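# Press the gauge pin on the magnet-marked fixture post

## Task

Find the one post of the checking fixture that has a yellow magnet on it. Press that post's gauge pin fully down into it and keep it there for at least one second; it is fine if the spring pushes it back out afterwards. Do not touch the pins of the other three posts, and do not move the magnet.

## Robot and tools

Robot: two UR20-type arms, left_arm and right_arm, each ending in a Robotiq 2F-85 two-finger gripper with a camera on the wrist (cam_left_wrist, cam_right_wrist, each 896x504). The session's images come from these two cameras, so they are the only way to see which post holds the yellow magnet.

Frames. The scene frame has its origin at table-top height, halfway between the two nominal arm bases, with +z up and +x pointing out over the table. left_arm sits on the +y side and right_arm on the -y side; these names do not match image left and right. The calibrated bases are left_arm at (+0.060, +0.928, 0) m and right_arm at (-0.064, -0.817, 0) m, each turned slightly about z. Reported hand positions, orientations, velocities and Hand targets are given in each arm's own base frame. Motion offsets are measured along the current Hand target's own axes. On the gripper, the fingers point along +z, they open and close along y, and a block about 10 cm long sticks out toward +x. end_effector_position is the point between the closed pads, and the closed fingertips reach about 19 mm past it.

execute_actions(actions, cameras). actions is a list of actions. Each action is a table of up to 15 rows, and each row is one 1/30 s step; a shorter table repeats its final row until 15 steps have run. Every row is a single list of 18 numbers in [-1, 1] that covers both arms: left dx, dy, dz, rx, ry, rz, gripper position, force_limit, speed, then the same nine for the right arm. The six pose numbers are offsets from the Hand target as it stood when that action began, not absolute poses, and every row of an action is counted from that same start. A later action starts from the new Hand target, so sending the same offset again moves the arm further. Scale: 1.0 equals 0.6 m for dx, dy, dz and 180 degrees for the rotation vector rx, ry, rz. Six zeros ask the arm to go back to its Hand target. Gripper position: +1 is fully open (85 mm), about -0.8 is where the pads touch, and -1 closes until something blocks the fingers. force_limit and speed run from -1 to +1, and both start at +1; speed is roughly 20, 85 and 150 mm/s at -1, 0 and +1. To leave a gripper unchanged, send its previous three numbers again, because 0 is itself a command. cameras takes names, ["all"] or []; an empty actions list returns a status report plus images.

move(target, speed, blend, stop_force, zero, blocking, cameras) drives the grippers along straight paths. target is either one 18-number row, laid out as above, or a list of up to 15 such rows. Every row is an offset from the Hand targets at the start of the move, not from the row before it. speed is the top path speed in m/s, from 0.002 to 4.2 with a default of 0.25, and rotation is capped at twice that value in rad/s. blend, in metres, rounds the corners between list targets. stop_force, in N from 6 to 120, ends an arm's path once its wrist sensor feels that much push against the direction of travel. zero (true by default) takes a fresh sensor zero before the move. blocking=false returns the result early, but it cannot be combined with stop_force. A move lasts at most 10 s. Its result ends with a move: line such as done, off_target, moving, held or fault, and lists any limits that acted (paced means the pose was clipped, held means steps were withheld).

wait(seconds 0 to 10) lets time pass while each arm keeps its last command. stop brakes a running move. zoom_image(camera, region=[x0,y0,x1,y1]) enlarges part of the newest image from one wrist camera, with the region at most 504 px wide and 504 px high. zero_wrist_force(arm) tares that arm's wrist sensor. read_manual gives licence texts only. finished_scene(scene) closes the current scene; pass the current scene's number.

Results report, for each arm, end_effector_position (m), end_effector_quat_wxyz, velocities, Hand target (what the next offsets count from), Tool commands, Joint positions and torques, Wrist force and torque along the gripper's axes, and motor temperatures. For the gripper, object_status 0 means moving, 1 stopped while opening, 2 stopped on something while closing, and 3 at the asked position or pads together. position_measured is given in counts: 3 fully open, about 78 for 60 mm, 130 for 40 mm, 180 for 20 mm, 230 pads together. A gripper often stops short of its Hand target. If it does, send the remaining distance as an offset.

Cautions. Each controller step clips the commanded orientation to within 32 degrees of the measured one. The arms are stiff, so aiming even slightly beyond a firm contact can cause a fault. A fault comes from about 150 N (plus or minus 25) of outside force on an arm, or from joint contact torque reaching 98.4 N m on any wrist joint (398 on the elbow, 678 on the shoulder joints), and it freezes that arm for 10 s. For the press, close the gripper so the fingertips act as the pusher, come down slowly (a few cm/s or less), use a moderate stop_force, hold briefly with a wait, then lift straight up without stop_force. A press that stops short can be followed by small extra offsets. Keep the arms well apart, because the clearance check does not always prevent contact and a collision between the arms can fail the job. Avoid sweeping paths near an arm's own base. Do not hit the magnet, the other pins or the fixture, and do not let anything fall off the table. Motors that get hot (MOTOR HOT at 70 °C) lock the arm at 85 °C, so avoid holding long pushes or keeping an arm stretched out.

Each tool is called after "Request:" as name(argument=value, ...), one argument or row to a line, values as JSON.

## Session

Request:
execute_actions(
  actions=[],
  cameras=["all"],
)

Scene clock: 0.00 s.
left_arm: end_effector_position=(+0.6452, +0.5338, +0.3687) position_measured=3 object_status=3 end_effector_quat_wxyz=(+0.054, +0.895, -0.431, +0.101) | right_arm: end_effector_position=(+1.0094, -0.4085, +0.1239) position_measured=3 object_status=3 end_effector_quat_wxyz=(+0.497, -0.362, -0.574, -0.541)
Joint positions: left_arm=[0.541 -1.507 2.094 -2.179 -1.799 -1.706] | right_arm=[2.693 -2.576 -1.22 -2.623 2.507 -0.374]
Joint velocities: within noise
Joint torques (N m): no reading
Motor temperatures (°C): left_arm=[24 36 26 39 35 34] | right_arm=[29 36 36 38 34 39]
Wrist force (N): no reading
Wrist torque (N m): no reading
Wrist force, peak (N): no reading
Hand target: left_arm +0.6452, +0.5338, +0.3687; +0.054, +0.895, -0.431, +0.101 | right_arm +1.0094, -0.4085, +0.1239; +0.497, -0.362, -0.574, -0.541
Tool commands: left_gripper/position=+1.0 left_gripper/force_limit=+1.0 left_gripper/speed=+1.0 right_gripper/position=+1.0 right_gripper/force_limit=+1.0 right_gripper/speed=+1.0

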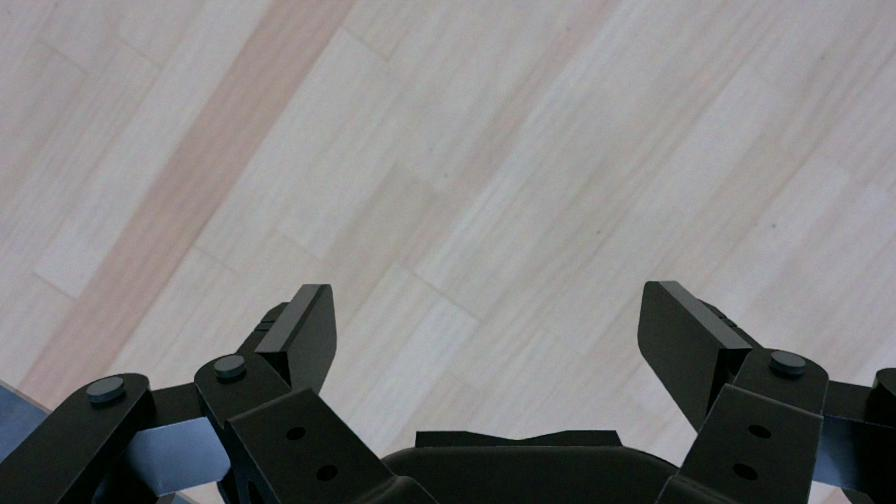

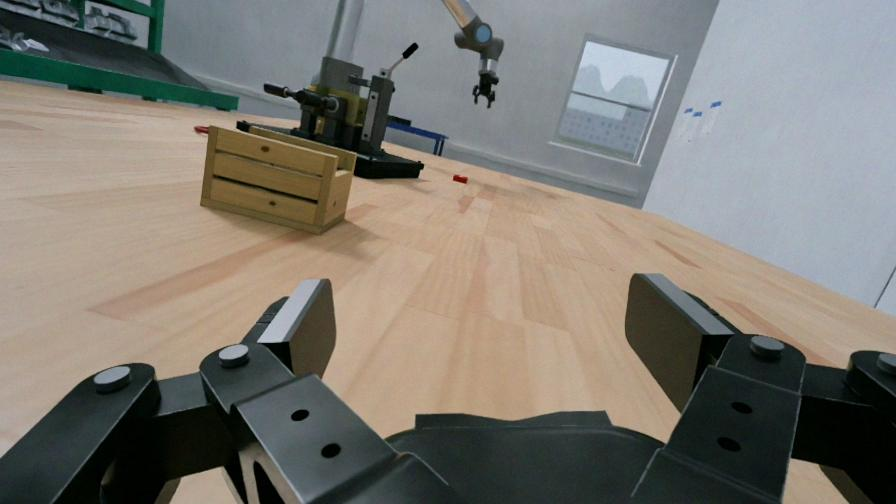

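Request:
zoom_image(
  camera="cam_right_wrist",
  region=[180, 0, 580, 250],
)

Scaled by 1.260 from the camera's 896x504 image, which has a finer 1280x720 frame.

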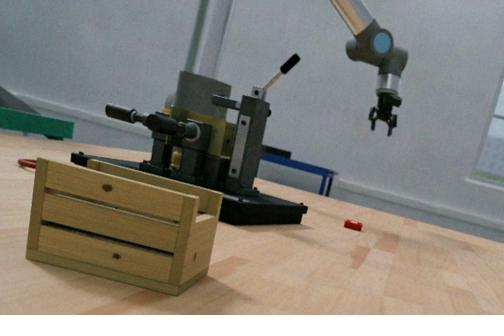

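Request:
move(
  target=[0.972, 0.824, -0.161, -0.1387, 0.2812, 0.1726, 1, 1, 1, 0,0,0,0,0,0,1,1,1],
  speed=0.4,
  cameras=["all"],
)

Scene clock: 4.77 s.
left_arm: end_effector_position=(+0.6005, -0.2000, +0.5997) position_measured=3 object_status=3 end_effector_quat_wxyz=(+0.385, +0.593, -0.593, +0.385) | right_arm: end_effector_position=(+1.0094, -0.4085, +0.1239) position_measured=3 object_status=3 end_effector_quat_wxyz=(+0.497, -0.362, -0.574, -0.541)
Joint positions: left_arm=[-0.159 -1.789 2.361 -2.484 -2.695 -1.947] | right_arm=[2.693 -2.576 -1.22 -2.623 2.507 -0.374]
Joint torques (N m): left_arm=[-14.59 -11.79 -69.54 -13.97 0.86 -4.82] | right_arm=[-1.98 248.41 72.23 -3.58 -0.5 -1.37]
Wrist force (N): left_arm=[1.2 0.1 0.1] | right_arm=[0.1 0.3 0.3]
Wrist torque (N m): left_arm=[0.21 0.18 0.20] | right_arm=[0.05 -0.01 0.00]
Wrist force, peak (N): left_arm=[3.3 0.0 3.0] | right_arm=[0.1 0.5 0.4]
Hand target: left_arm +0.6006, -0.2000, +0.5997; +0.385, +0.593, -0.593, +0.385 | right_arm +1.0094, -0.4085, +0.1239; +0.497, -0.362, -0.574, -0.541
Off the commanded pose: left_arm 0.000 m, 0 deg | right_arm 0.000 m, 0 deg.
move: done
camera_calibration:
cam_left_wrist: T_world_to_cam=[[-0.999555, 0.0144228, -0.0261, 0.625748], [0.0289049, 0.68377, -0.729125, 0.576008], [0.00733037, -0.729555, -0.683883, 0.389686], [0, 0, 0, 1]] pos_world=[0.605963, -0.118585, 0.702813]

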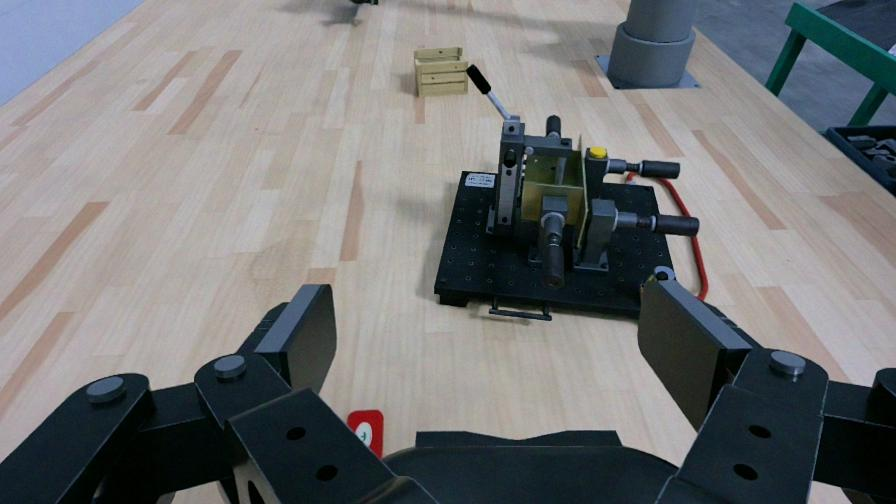

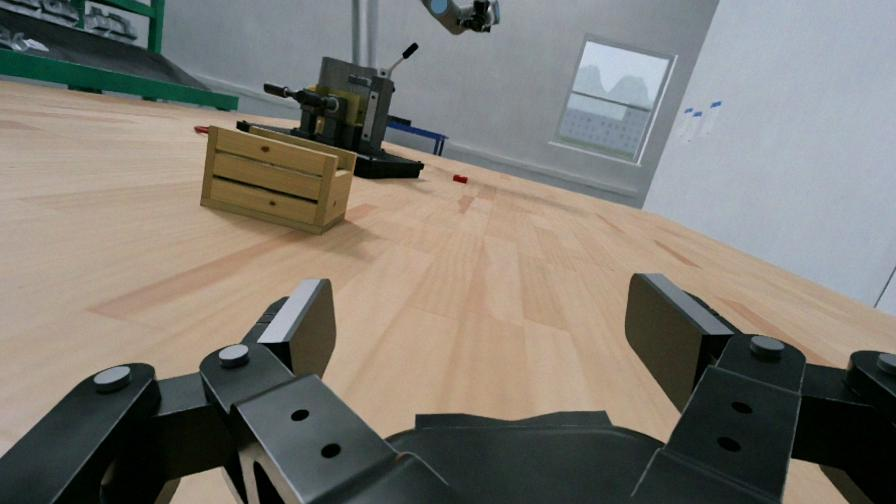

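Request:
zoom_image(
  camera="cam_left_wrist",
  region=[420, 50, 740, 330],
)

Request:
zoom_image(
  camera="cam_left_wrist",
  region=[480, 100, 710, 300],
)

Scaled by 1.575 from the camera's 896x504 image, which has a finer 1280x720 frame.

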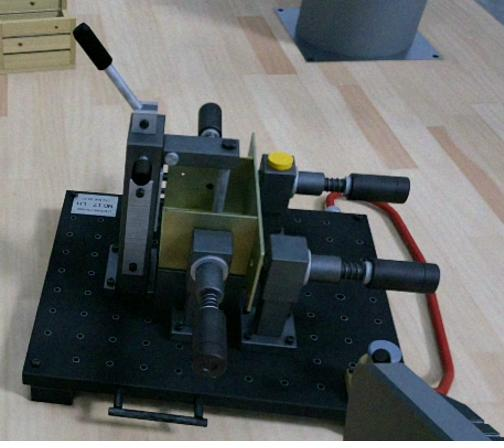

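Scaled by 2.191 from the camera's 896x504 image, which has a finer 1280x720 frame.

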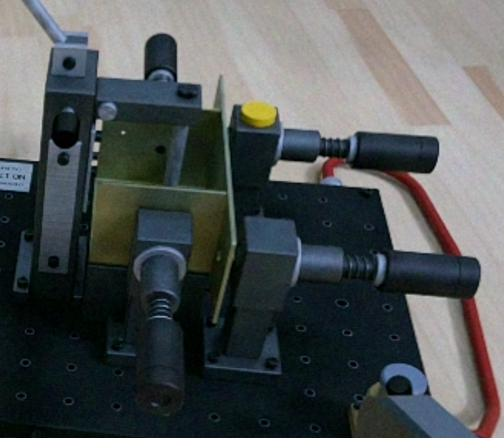

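Request:
move(
  target=[0,0,0, -0.3045, 0, 0.1356, 1, 1, 1, 0,0,0,0,0,0,1,1,1],
  speed=0.5,
  cameras=["cam_left_wrist"],
)

Scene clock: 8.23 s.
left_arm: end_effector_position=(+0.6005, -0.2000, +0.5997) position_measured=3 object_status=3 end_effector_quat_wxyz=(-0.526, -0.218, +0.810, -0.141) | right_arm: end_effector_position=(+1.0094, -0.4085, +0.1239) position_measured=3 object_status=3 end_effector_quat_wxyz=(+0.497, -0.362, -0.574, -0.541)
Joint positions: left_arm=[-0.287 -1.495 1.81 -0.889 -2.295 -0.405] | right_arm=[2.693 -2.576 -1.22 -2.623 2.507 -0.374]
Joint torques (N m): left_arm=[-19.17 -84.05 -121.21 1.37 4.82 2.16] | right_arm=[0.6 240.94 73.48 -3.78 -0.6 -0.63]
Wrist force (N): left_arm=[0.6 -0.6 1.2] | right_arm=[0.1 0.3 0.0]
Wrist torque (N m): left_arm=[0.10 0.34 -0.19] | right_arm=[0.05 -0.01 0.00]
Wrist force, peak (N): left_arm=[0.0 -2.3 1.4] | right_arm=[0.1 0.5 0.4]
Hand target: left_arm +0.6006, -0.2000, +0.5997; -0.526, -0.218, +0.810, -0.141 | right_arm +1.0094, -0.4085, +0.1239; +0.497, -0.362, -0.574, -0.541
Off the commanded pose: left_arm 0.000 m, 0 deg | right_arm 0.000 m, 0 deg.
move: done
camera_calibration:
cam_left_wrist: T_world_to_cam=[[-0.48761, 0.87268, -0.0258248, 0.489865], [0.606141, 0.317096, -0.729413, 0.156179], [-0.628355, -0.371322, -0.683586, 0.842825], [0, 0, 0, 1]] pos_world=[0.673789, -0.16406, 0.702713]
Images, in order (width x height): cam_left_wrist 896x504.

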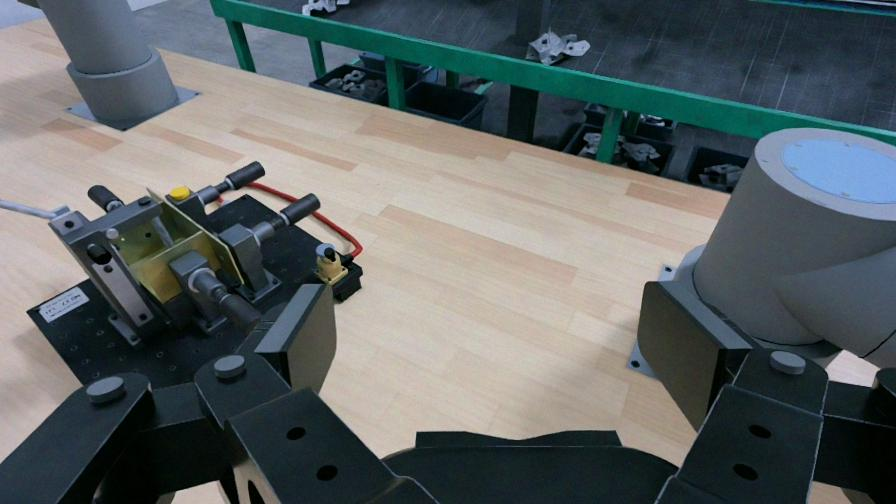

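Request:
zoom_image(
  camera="cam_left_wrist",
  region=[380, 0, 720, 200],
)

Request:
zoom_image(
  camera="cam_left_wrist",
  region=[20, 140, 380, 360],
)

Scaled by 1.482 from the camera's 896x504 image, which has a finer 1280x720 frame.

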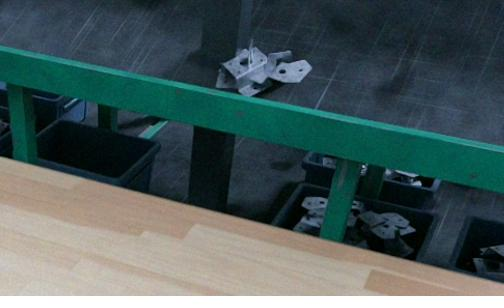

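Scaled by 1.400 from the camera's 896x504 image, which has a finer 1280x720 frame.

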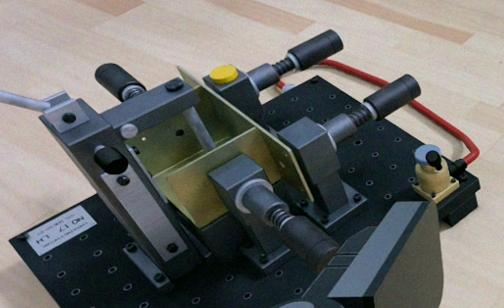

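Request:
move(
  target=[
    [0,0,0,0.2792,0,-0.1243,1,1,1, 0.696,0.106,0.170,0,0,0,1,1,1],
    [0,0,0,0.3045,0,-0.1356,-1,1,0, 0.661,0.066,0.936,-0.1355,-0.0434,0.0341,1,1,1],
  ],
  blend=0.08,
  speed=0.4,
  cameras=["all"],
)

Scene clock: 17.53 s.
left_arm: end_effector_position=(+0.6006, -0.2000, +0.5997) position_measured=232 object_status=3 end_effector_quat_wxyz=(+0.385, +0.593, -0.593, +0.385) | right_arm: end_effector_position=(+0.8499, +0.0994, +0.5608) position_measured=3 object_status=3 end_effector_quat_wxyz=(-0.398, +0.524, +0.459, +0.597)
Joint positions: left_arm=[-0.159 -1.789 2.361 -2.485 -2.695 -1.947] | right_arm=[3.11 -1.719 -1.972 -2.465 3.375 -0.007]
Joint torques (N m): left_arm=[-19.9 -13.38 -71.27 -13.13 0.28 -4.15] | right_arm=[15.97 120.65 73.04 8.66 6.94 4.94]
Wrist force (N): left_arm=[1.1 -0.1 0.2] | right_arm=[-1.1 1.2 0.6]
Wrist torque (N m): left_arm=[0.18 0.18 0.20] | right_arm=[0.21 0.36 -0.08]
Wrist force, peak (N): left_arm=[1.0 -2.1 1.1] | right_arm=[-0.1 -0.8 4.7]
Hand target: left_arm +0.6006, -0.2000, +0.5997; +0.385, +0.593, -0.593, +0.385 | right_arm +0.8499, +0.0994, +0.5608; -0.398, +0.524, +0.459, +0.597
Off the commanded pose: left_arm 0.000 m, 0 deg | right_arm 0.000 m, 0 deg.
move: done
camera_calibration:
cam_left_wrist: T_world_to_cam=[[-0.999555, 0.0144228, -0.0261, 0.625746], [0.0289049, 0.68377, -0.729125, 0.576003], [0.00733037, -0.729555, -0.683883, 0.389544], [0, 0, 0, 1]] pos_world=[0.605963, -0.118685, 0.702713]
cam_right_wrist: T_world_to_cam=[[0.961693, -0.254946, 0.100743, -0.836314], [0.0180749, -0.307731, -0.951302, 0.564523], [0.273532, 0.916681, -0.291334, -0.0337563], [0, 0, 0, 1]] pos_world=[0.803307, -0.00854997, 0.61145]

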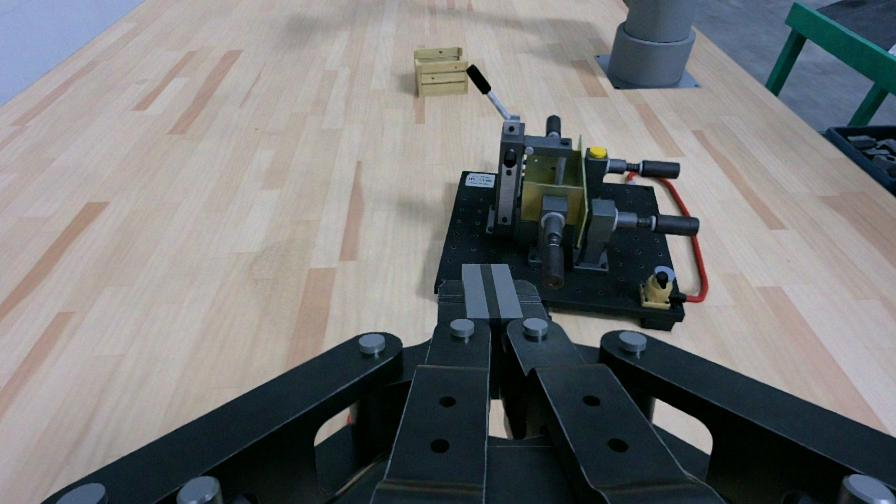

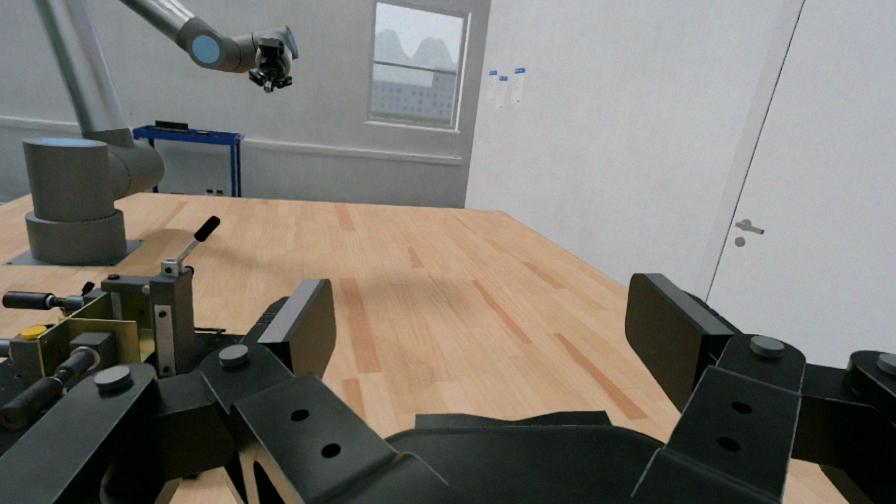

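Request:
move(
  target=[0,0,0,0,0,0,-1,1,0, 0.082,-0.733,0.493,-0.244,-0.078,0.0611,-1,1,0],
  speed=0.4,
  cameras=["all"],
)

Scene clock: 20.57 s.
left_arm: end_effector_position=(+0.6006, -0.2000, +0.5997) position_measured=232 object_status=3 end_effector_quat_wxyz=(+0.385, +0.593, -0.593, +0.385) | right_arm: end_effector_position=(+0.4999, +0.5004, +0.5609) position_measured=232 object_status=3 end_effector_quat_wxyz=(-0.170, +0.742, +0.196, +0.618)
Joint positions: left_arm=[-0.159 -1.789 2.361 -2.485 -2.695 -1.947] | right_arm=[4.675 -1.239 -2.296 -3.074 5.693 0.284]
Joint torques (N m): left_arm=[-19.79 -8.63 -72.5 -13.3 0.83 -4.04] | right_arm=[17.17 -20.36 102.87 -4.2 7.72 5.42]
Wrist force (N): left_arm=[1.1 0.1 0.1] | right_arm=[-0.6 2.0 0.1]
Wrist torque (N m): left_arm=[0.21 0.18 0.20] | right_arm=[0.60 0.32 -0.08]
Wrist force, peak (N): left_arm=[1.4 0.5 0.3] | right_arm=[-1.5 6.0 -1.2]
Hand target: left_arm +0.6006, -0.2000, +0.5997; +0.385, +0.593, -0.593, +0.385 | right_arm +0.4999, +0.5004, +0.5609; -0.170, +0.742, +0.196, +0.618
Off the commanded pose: left_arm 0.000 m, 0 deg | right_arm 0.000 m, 0 deg.
move: done
camera_calibration:
cam_left_wrist: T_world_to_cam=[[-0.999555, 0.0144228, -0.0261, 0.625746], [0.0289049, 0.68377, -0.729125, 0.576003], [0.00733037, -0.729555, -0.683883, 0.389544], [0, 0, 0, 1]] pos_world=[0.605963, -0.118685, 0.702713]
cam_right_wrist: T_world_to_cam=[[0.503245, -0.863167, -0.0410874, 0.21558], [-0.436138, -0.212656, -0.874392, 0.830741], [0.746009, 0.457953, -0.483477, -0.204451], [0, 0, 0, 1]] pos_world=[0.40635, 0.456372, 0.636403]

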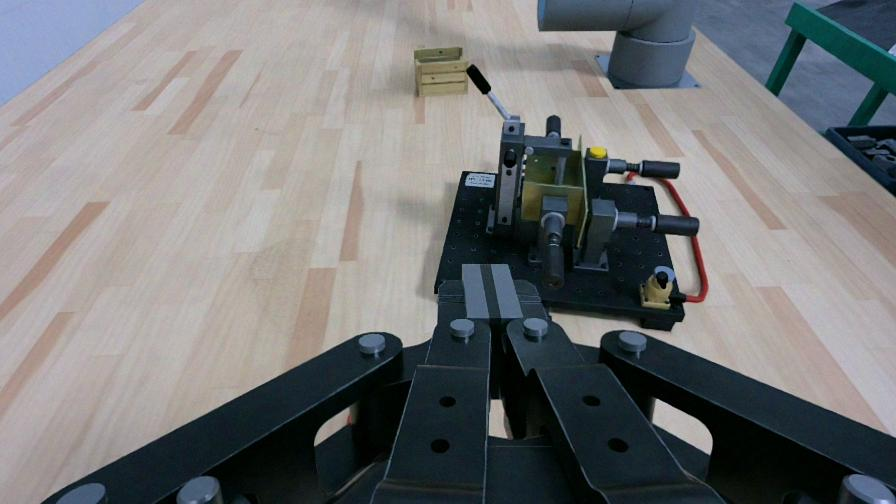

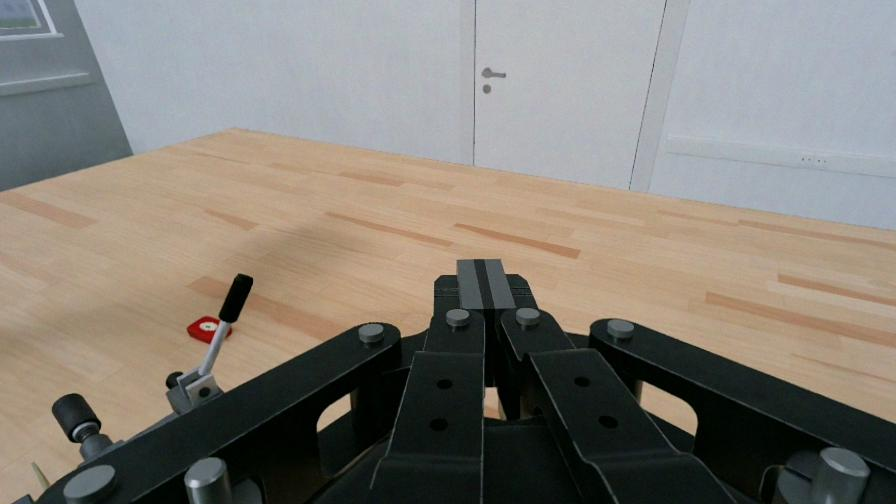

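Request:
move(
  target=[0,0,0,0,0,0,-1,1,0, -0.395,-0.837,-0.256,-0.1627,-0.052,0.0408,-1,1,0],
  speed=0.3,
  cameras=["all"],
)

Scene clock: 23.90 s.
left_arm: end_effector_position=(+0.6006, -0.2000, +0.5997) position_measured=232 object_status=3 end_effector_quat_wxyz=(+0.385, +0.593, -0.593, +0.385) | right_arm: end_effector_position=(+0.0797, +0.8395, +0.3603) position_measured=232 object_status=3 end_effector_quat_wxyz=(+0.000, +0.819, +0.000, +0.573)
Joint positions: left_arm=[-0.159 -1.789 2.361 -2.485 -2.695 -1.947] | right_arm=[5.22 -2.202 -1.869 -4.71 5.676 2.59]
Joint torques (N m): left_arm=[-19.35 -7.83 -70.77 -13.39 1.05 -4.11] | right_arm=[18.27 151.47 66.51 -12.77 -2.12 3.24]
Wrist force (N): left_arm=[1.1 0.3 0.3] | right_arm=[-1.0 0.9 0.1]
Wrist torque (N m): left_arm=[0.26 0.18 0.20] | right_arm=[0.46 0.45 -0.32]
Wrist force, peak (N): left_arm=[1.5 0.5 0.0] | right_arm=[0.3 5.2 0.9]
Hand target: left_arm +0.6006, -0.2000, +0.5997; +0.385, +0.593, -0.593, +0.385 | right_arm +0.0796, +0.8396, +0.3602; +0.000, +0.819, +0.000, +0.573
Off the commanded pose: left_arm 0.000 m, 0 deg | right_arm 0.000 m, 0 deg.
move: done
camera_calibration:
cam_left_wrist: T_world_to_cam=[[-0.999555, 0.0144228, -0.0261, 0.625746], [0.0289049, 0.68377, -0.729125, 0.576003], [0.00733037, -0.729555, -0.683883, 0.389544], [0, 0, 0, 1]] pos_world=[0.605963, -0.118685, 0.702713]
cam_right_wrist: T_world_to_cam=[[-0.00367117, -0.999516, -0.0309072, 0.862776], [-0.625012, 0.0264202, -0.780168, 0.324552], [0.780607, 0.0164532, -0.624806, 0.275538], [0, 0, 0, 1]] pos_world=[-0.00907087, 0.84925, 0.452029]

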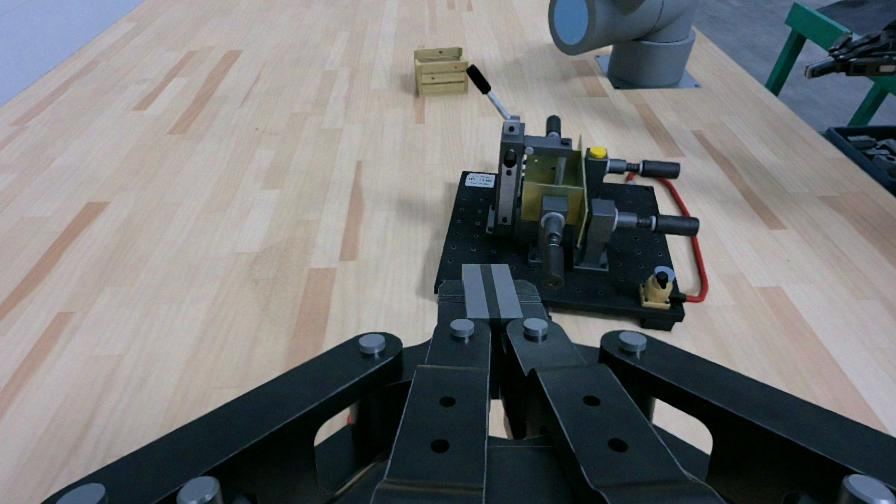

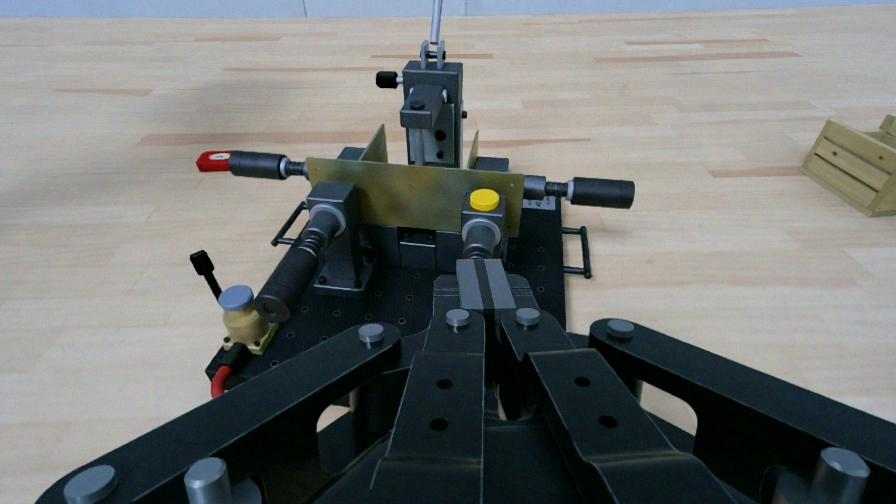

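Request:
move(
  target=[
    [0,0,0,0,0,0,-1,1,0, 0.553,0.566,0.544,0.1627,0.052,-0.0408,-1,1,0],
    [0,0,0,0,0,0,-1,1,0, 0.430,0.899,0.500,0.5668,0.0468,-0.1413,-1,1,0],
  ],
  blend=0.08,
  speed=0.35,
  cameras=["all"],
)

Scene clock: 33.67 s.
left_arm: end_effector_position=(+0.6006, -0.2000, +0.5997) position_measured=232 object_status=3 end_effector_quat_wxyz=(+0.385, +0.593, -0.593, +0.385) | right_arm: end_effector_position=(+0.4494, +0.3001, +0.4999) position_measured=232 object_status=3 end_effector_quat_wxyz=(+0.520, -0.460, -0.598, -0.400)
Joint positions: left_arm=[-0.159 -1.789 2.361 -2.485 -2.695 -1.947] | right_arm=[3.485 -1.657 -2.18 -3.481 3.303 -1.03]
Joint torques (N m): left_arm=[-20.89 -12.18 -74.79 -13.87 0.8 -4.39] | right_arm=[-15.54 56.58 77.61 -11.49 1.1 -5.79]
Wrist force (N): left_arm=[1.0 0.3 0.2] | right_arm=[-0.5 1.9 0.6]
Wrist torque (N m): left_arm=[0.25 0.19 0.19] | right_arm=[0.60 0.20 0.27]
Wrist force, peak (N): left_arm=[1.5 0.2 0.0] | right_arm=[-1.6 3.4 1.7]
Hand target: left_arm +0.6006, -0.2000, +0.5997; +0.385, +0.593, -0.593, +0.385 | right_arm +0.4494, +0.2999, +0.4999; +0.520, -0.460, -0.598, -0.399
Off the commanded pose: left_arm 0.000 m, 0 deg | right_arm 0.000 m, 0 deg.
move: done
camera_calibration:
cam_left_wrist: T_world_to_cam=[[-0.999555, 0.0144228, -0.0261, 0.625746], [0.0289049, 0.68377, -0.729125, 0.576003], [0.00733037, -0.729555, -0.683883, 0.389544], [0, 0, 0, 1]] pos_world=[0.605963, -0.118685, 0.702713]
cam_right_wrist: T_world_to_cam=[[0.964954, 0.260557, -0.0312163, -0.483963], [0.0899135, -0.440032, -0.89347, 0.554118], [-0.246536, 0.85935, -0.448038, 0.203423], [0, 0, 0, 1]] pos_world=[0.467331, 0.195118, 0.571121]

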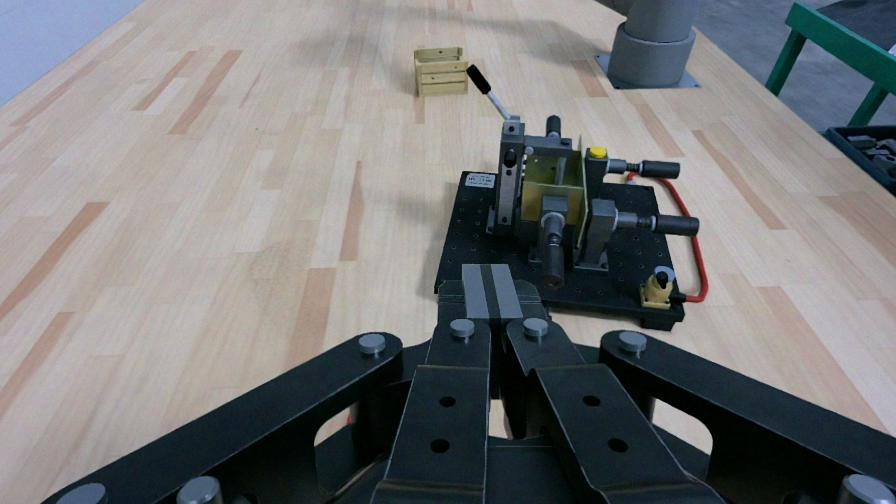

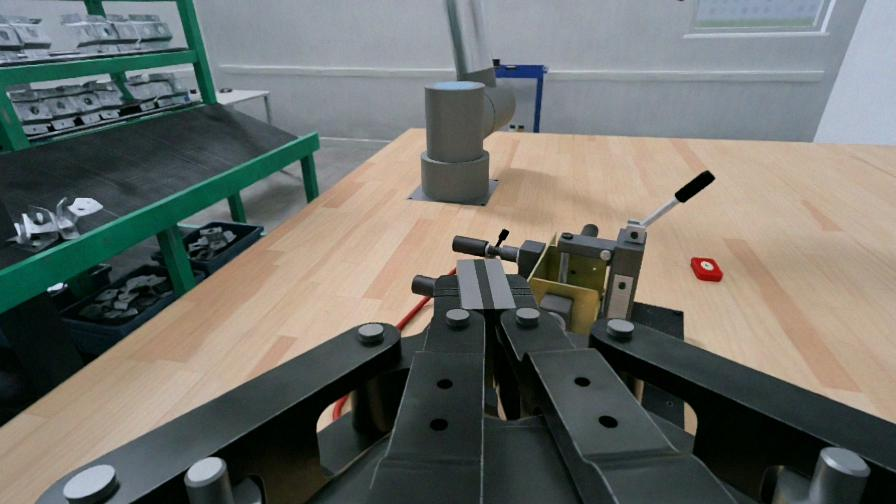

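Request:
move(
  target=[0.2,0.667,0.86,0,0,0,1,1,0, 0,0,0,0,0,0,1,1,0],
  speed=0.4,
  cameras=["all"],
)

Scene clock: 37.27 s.
left_arm: end_effector_position=(+0.2008, -0.7204, +0.4992) position_measured=3 object_status=3 end_effector_quat_wxyz=(+0.385, +0.593, -0.593, +0.385) | right_arm: end_effector_position=(+0.4494, +0.3001, +0.4999) position_measured=3 object_status=3 end_effector_quat_wxyz=(+0.520, -0.460, -0.598, -0.400)
Joint positions: left_arm=[-1.572 -1.638 2.618 -3.703 -1.569 -3.143] | right_arm=[3.485 -1.657 -2.18 -3.482 3.303 -1.03]
Joint torques (N m): left_arm=[-15.62 -17.92 -89 -12.95 6.05 -4.33] | right_arm=[-24.4 49.9 80.56 -12.2 1.54 -6.72]
Wrist force (N): left_arm=[0.9 -0.4 0.3] | right_arm=[-0.6 2.2 0.7]
Wrist torque (N m): left_arm=[0.18 0.35 0.22] | right_arm=[0.65 0.26 0.27]
Wrist force, peak (N): left_arm=[1.3 2.6 3.6] | right_arm=[-0.5 2.2 0.9]
Hand target: left_arm +0.2007, -0.7205, +0.4992; +0.385, +0.593, -0.593, +0.385 | right_arm +0.4494, +0.3001, +0.4999; +0.520, -0.460, -0.598, -0.400
Off the commanded pose: left_arm 0.000 m, 0 deg | right_arm 0.000 m, 0 deg.
move: done
camera_calibration:
cam_left_wrist: T_world_to_cam=[[-0.999555, 0.0144228, -0.0261, 0.231108], [0.0289049, 0.68377, -0.729125, 0.870118], [0.00733037, -0.729555, -0.683883, -0.0557751], [0, 0, 0, 1]] pos_world=[0.206263, -0.638985, 0.602313]
cam_right_wrist: T_world_to_cam=[[0.964954, 0.260557, -0.0312163, -0.483963], [0.0899135, -0.440032, -0.89347, 0.554118], [-0.246536, 0.85935, -0.448038, 0.203423], [0, 0, 0, 1]] pos_world=[0.467331, 0.195118, 0.571121]

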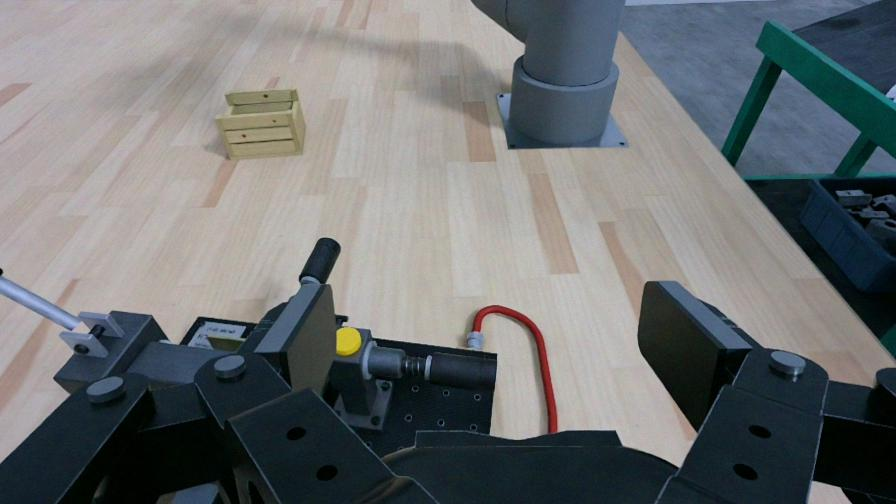

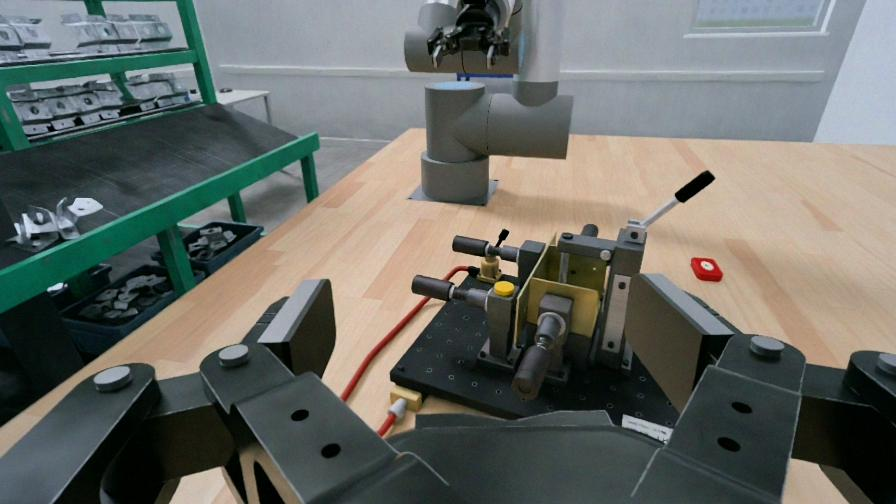

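Request:
zoom_image(
  camera="cam_left_wrist",
  region=[320, 310, 540, 450],
)

Request:
zoom_image(
  camera="cam_right_wrist",
  region=[380, 220, 640, 420],
)

Scaled by 2.291 from the camera's 896x504 image, which has a finer 1280x720 frame.

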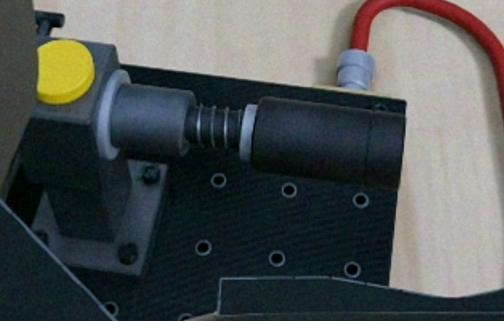

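Scaled by 1.938 from the camera's 896x504 image, which has a finer 1280x720 frame.

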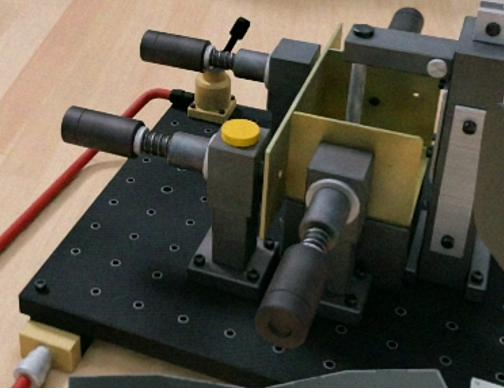

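Request:
move(
  target=[-0.146,0.301,0.365,0.419,0.0184,-0.1693,1,1,0, 0,0,0,0,0,0,1,1,0],
  speed=0.3,
  cameras=["all"],
)

Scene clock: 41.93 s.
left_arm: end_effector_position=(+0.0202, -0.8849, +0.3301) position_measured=3 object_status=3 end_effector_quat_wxyz=(+0.043, +0.817, -0.062, +0.572) | right_arm: end_effector_position=(+0.4494, +0.3001, +0.4999) position_measured=3 object_status=3 end_effector_quat_wxyz=(+0.520, -0.460, -0.598, -0.400)
Joint positions: left_arm=[-2.135 -1.3 2.063 -1.499 -0.535 -5.621] | right_arm=[3.485 -1.657 -2.18 -3.482 3.303 -1.03]
Joint torques (N m): left_arm=[19.71 -102.84 -102.3 -2.07 -2.27 -4.94] | right_arm=[-16.98 53.44 80.55 -12.86 1.04 -6.45]
Wrist force (N): left_arm=[1.2 -0.5 0.2] | right_arm=[-0.7 1.8 0.6]
Wrist torque (N m): left_arm=[0.13 0.19 0.17] | right_arm=[0.58 0.28 0.27]
Wrist force, peak (N): left_arm=[1.5 -2.4 -0.5] | right_arm=[-0.5 2.3 0.8]
Hand target: left_arm +0.0202, -0.8850, +0.3301; +0.043, +0.817, -0.062, +0.572 | right_arm +0.4494, +0.3001, +0.4999; +0.520, -0.460, -0.598, -0.400
Off the commanded pose: left_arm 0.000 m, 0 deg | right_arm 0.000 m, 0 deg.
move: done
camera_calibration:
cam_left_wrist: T_world_to_cam=[[-0.163164, -0.986209, -0.027739, -0.853322], [-0.619382, 0.124278, -0.775191, 0.397795], [0.767948, -0.109302, -0.631118, 0.225914], [0, 0, 0, 1]] pos_world=[-0.0663345, -0.866298, 0.427275]
cam_right_wrist: T_world_to_cam=[[0.964954, 0.260557, -0.0312163, -0.483963], [0.0899135, -0.440032, -0.89347, 0.554118], [-0.246536, 0.85935, -0.448038, 0.203423], [0, 0, 0, 1]] pos_world=[0.467331, 0.195118, 0.571121]

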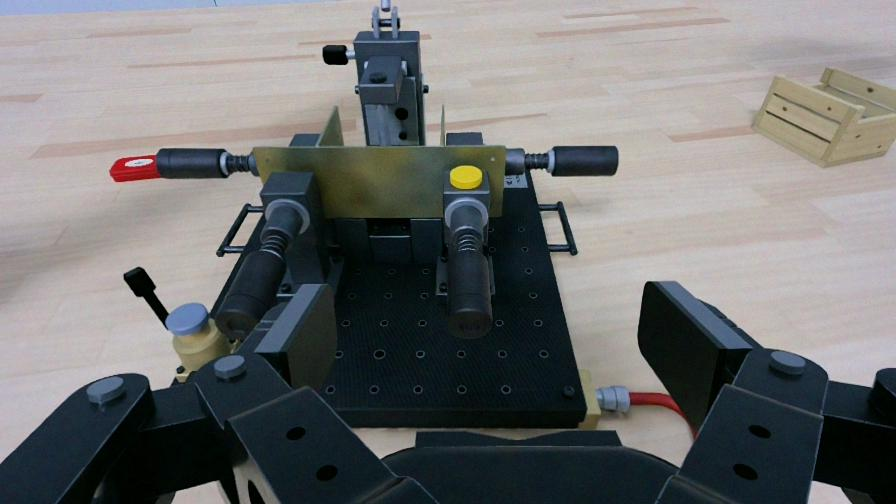

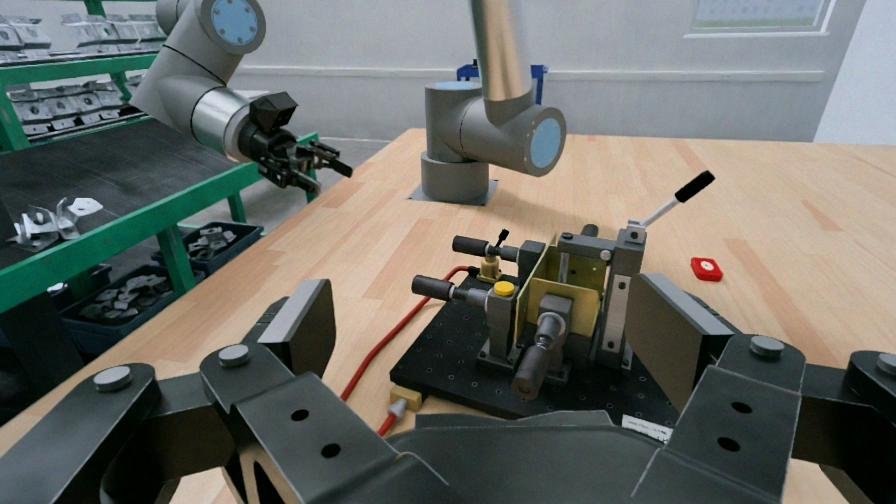

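Request:
zoom_image(
  camera="cam_left_wrist",
  region=[400, 150, 540, 350],
)

Scaled by 2.520 from the camera's 896x504 image, which has a finer 1280x720 frame.

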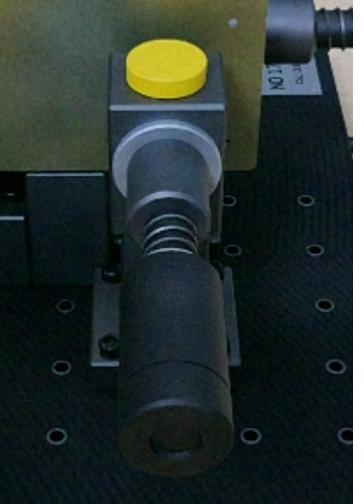

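Request:
move(
  target=[-0.2268,0.0032,0.167,-0.0056,0.1111,0.001,-1,1,0, 0,0,0,0,0,0,1,1,0],
  speed=0.2,
  cameras=["all"],
)

Request:
zoom_image(
  camera="cam_right_wrist",
  region=[240, 180, 560, 360],
)

Request:
zoom_image(
  camera="cam_left_wrist",
  region=[380, 130, 600, 330],
)

Scene clock: 45.77 s.
left_arm: end_effector_position=(+0.0670, -0.8939, +0.1679) position_measured=232 object_status=3 end_effector_quat_wxyz=(+0.059, +0.705, -0.060, +0.704) | right_arm: end_effector_position=(+0.4494, +0.3001, +0.4999) position_measured=3 object_status=3 end_effector_quat_wxyz=(+0.520, -0.460, -0.598, -0.400)
Joint positions: left_arm=[-2.108 -0.98 2.011 -1.032 -0.369 -6.281] | right_arm=[3.485 -1.657 -2.18 -3.482 3.303 -1.03]
Joint torques (N m): left_arm=[18.7 -151.76 -73.62 6.02 -4.89 -5.65] | right_arm=[-19.79 50.12 78.47 -12.24 -0.04 -6.53]
Wrist force (N): left_arm=[1.5 0.0 1.5] | right_arm=[-0.8 1.8 0.7]
Wrist torque (N m): left_arm=[0.27 0.19 0.24] | right_arm=[0.59 0.30 0.27]
Wrist force, peak (N): left_arm=[4.8 -0.5 -1.1] | right_arm=[-0.9 2.0 0.9]
Hand target: left_arm +0.0670, -0.8939, +0.1679; +0.059, +0.705, -0.060, +0.705 | right_arm +0.4494, +0.3001, +0.4999; +0.520, -0.460, -0.598, -0.400
Off the commanded pose: left_arm 0.000 m, 0 deg | right_arm 0.000 m, 0 deg.
joint sent to its limit (left arm) — joint 6 (wrist 3), lower limit. The joint targets still meet the commanded pose.
move: done
camera_calibration:
cam_left_wrist: T_world_to_cam=[[-0.170583, -0.984864, -0.0307327, -0.856844], [-0.31827, 0.0845902, -0.944218, 0.274865], [0.932526, -0.151286, -0.327883, -0.0127992], [0, 0, 0, 1]] pos_world=[-0.0467458, -0.869062, 0.229002]
cam_right_wrist: T_world_to_cam=[[0.964954, 0.260557, -0.0312163, -0.483963], [0.0899135, -0.440032, -0.89347, 0.554118], [-0.246536, 0.85935, -0.448038, 0.203423], [0, 0, 0, 1]] pos_world=[0.467331, 0.195118, 0.571121]

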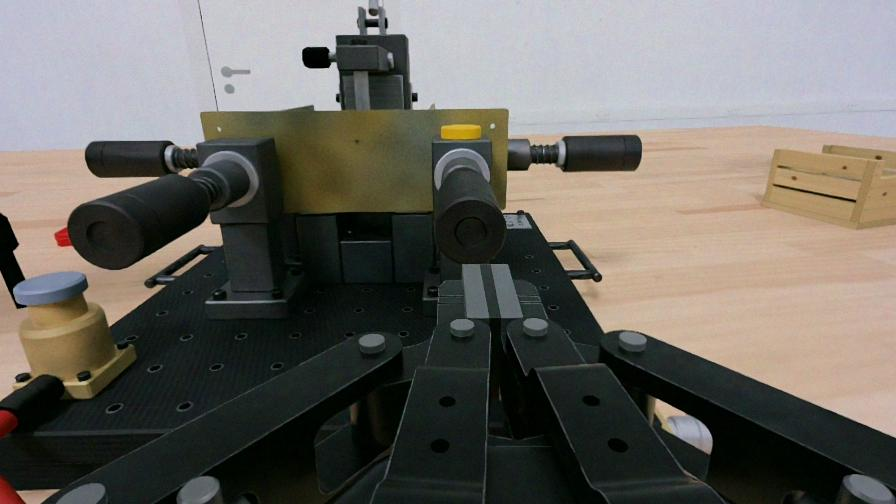

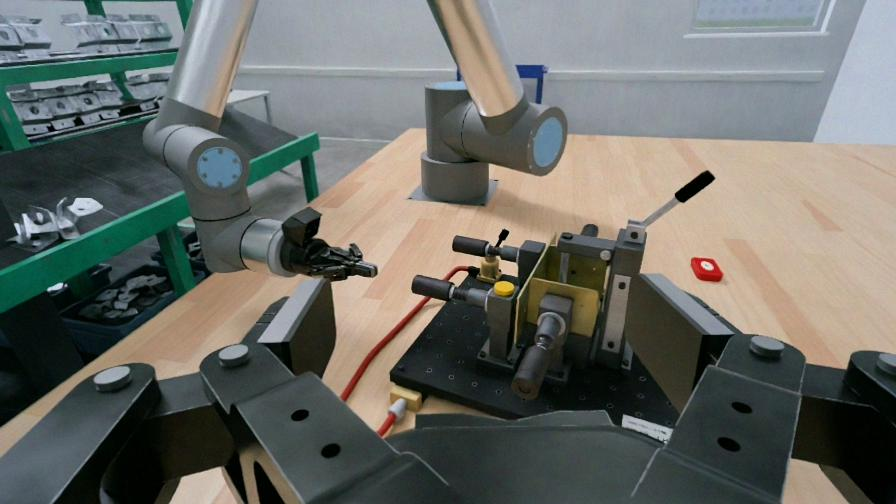

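Scaled by 1.575 from the camera's 896x504 image, which has a finer 1280x720 frame.

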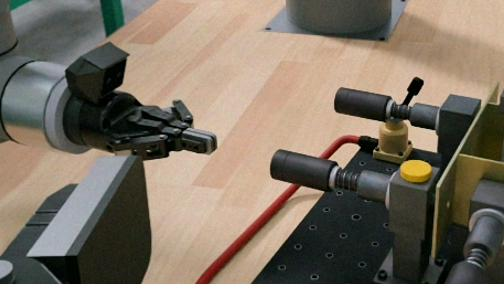

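Scaled by 2.291 from the camera's 896x504 image, which has a finer 1280x720 frame.

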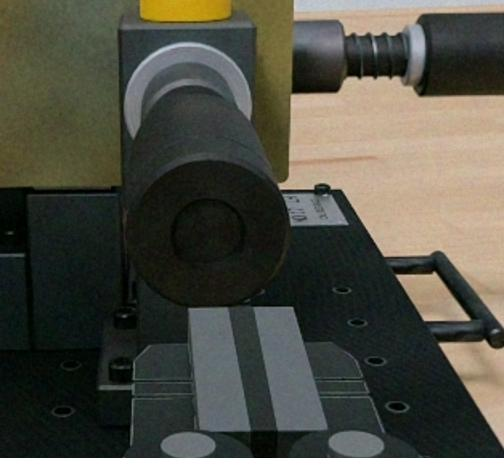

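Request:
move(
  target=[-0.0067,0,0.0833,0,0,0,-1,1,0, 0,0,0,0,0,0,1,1,0],
  speed=0.1,
  cameras=["all"],
)

Request:
zoom_image(
  camera="cam_right_wrist",
  region=[340, 200, 560, 360],
)

Request:
zoom_image(
  camera="cam_left_wrist",
  region=[380, 130, 600, 330],
)

Scene clock: 49.20 s.
left_arm: end_effector_position=(+0.1160, -0.9023, +0.1639) position_measured=232 object_status=3 end_effector_quat_wxyz=(+0.059, +0.705, -0.060, +0.704) | right_arm: end_effector_position=(+0.4494, +0.3001, +0.4999) position_measured=3 object_status=3 end_effector_quat_wxyz=(+0.520, -0.460, -0.598, -0.400)
Joint positions: left_arm=[-2.053 -0.979 2.02 -1.041 -0.314 -6.282] | right_arm=[3.485 -1.657 -2.18 -3.482 3.303 -1.03]
Joint torques (N m): left_arm=[16.59 -144.88 -25.29 -1.96 5.67 -4.3] | right_arm=[-19.4 57.6 78.16 -12.47 1.12 -6.55]
Wrist force (N): left_arm=[1.8 -0.4 1.0] | right_arm=[-0.6 1.8 0.8]
Wrist torque (N m): left_arm=[0.14 0.16 0.26] | right_arm=[0.59 0.25 0.27]
Wrist force, peak (N): left_arm=[1.7 -0.5 2.4] | right_arm=[-0.6 2.3 0.8]
Hand target: left_arm +0.1162, -0.9023, +0.1639; +0.059, +0.705, -0.060, +0.705 | right_arm +0.4494, +0.3001, +0.4999; +0.520, -0.460, -0.598, -0.400
Off the commanded pose: left_arm 0.000 m, 0 deg | right_arm 0.000 m, 0 deg.
joint sent to its limit (left arm) — joint 6 (wrist 3), lower limit. The joint targets still meet the commanded pose.
move: done
camera_calibration:
cam_left_wrist: T_world_to_cam=[[-0.170552, -0.984872, -0.0306553, -0.856807], [-0.318197, 0.0844937, -0.944252, 0.287308], [0.932557, -0.15129, -0.327794, -0.0610838], [0, 0, 0, 1]] pos_world=[0.0022543, -0.877362, 0.225003]
cam_right_wrist: T_world_to_cam=[[0.964954, 0.260557, -0.0312163, -0.483963], [0.0899135, -0.440032, -0.89347, 0.554118], [-0.246536, 0.85935, -0.448038, 0.203423], [0, 0, 0, 1]] pos_world=[0.467331, 0.195118, 0.571121]

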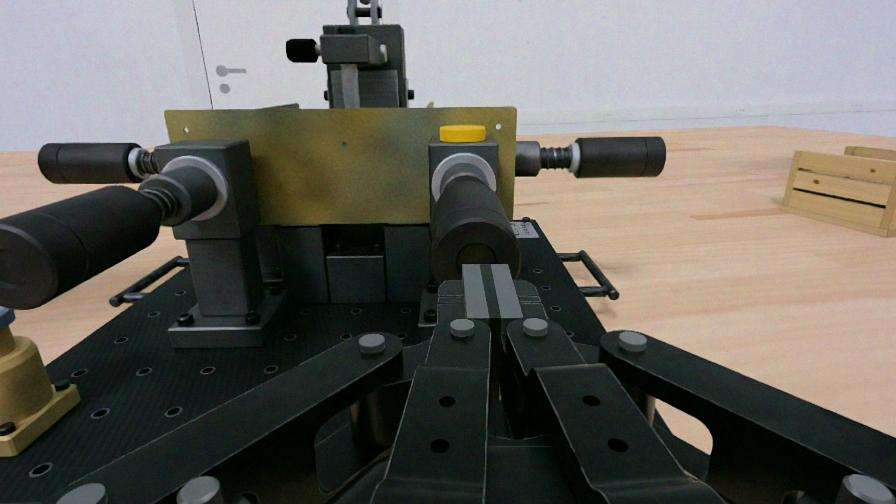

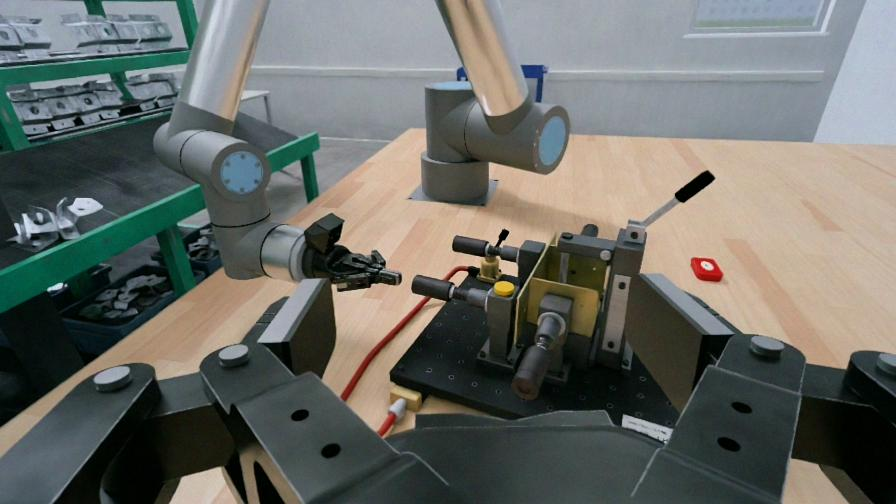

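Scaled by 2.291 from the camera's 896x504 image, which has a finer 1280x720 frame.

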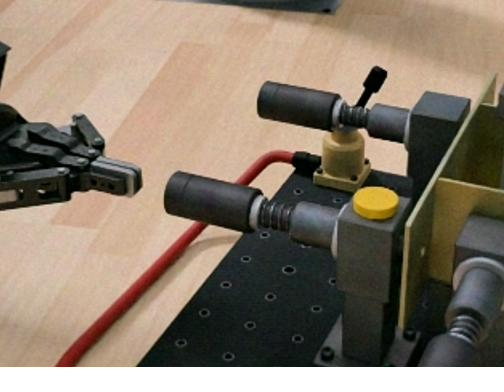

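Scaled by 2.291 from the camera's 896x504 image, which has a finer 1280x720 frame.

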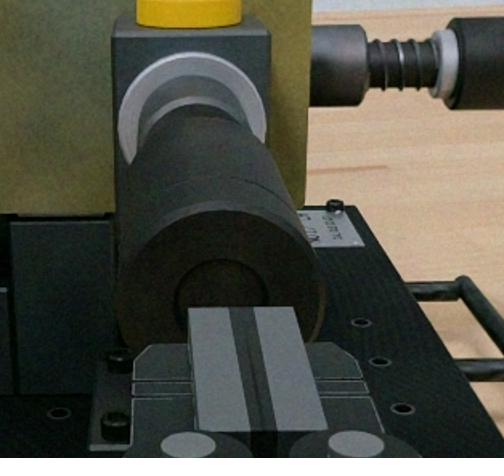

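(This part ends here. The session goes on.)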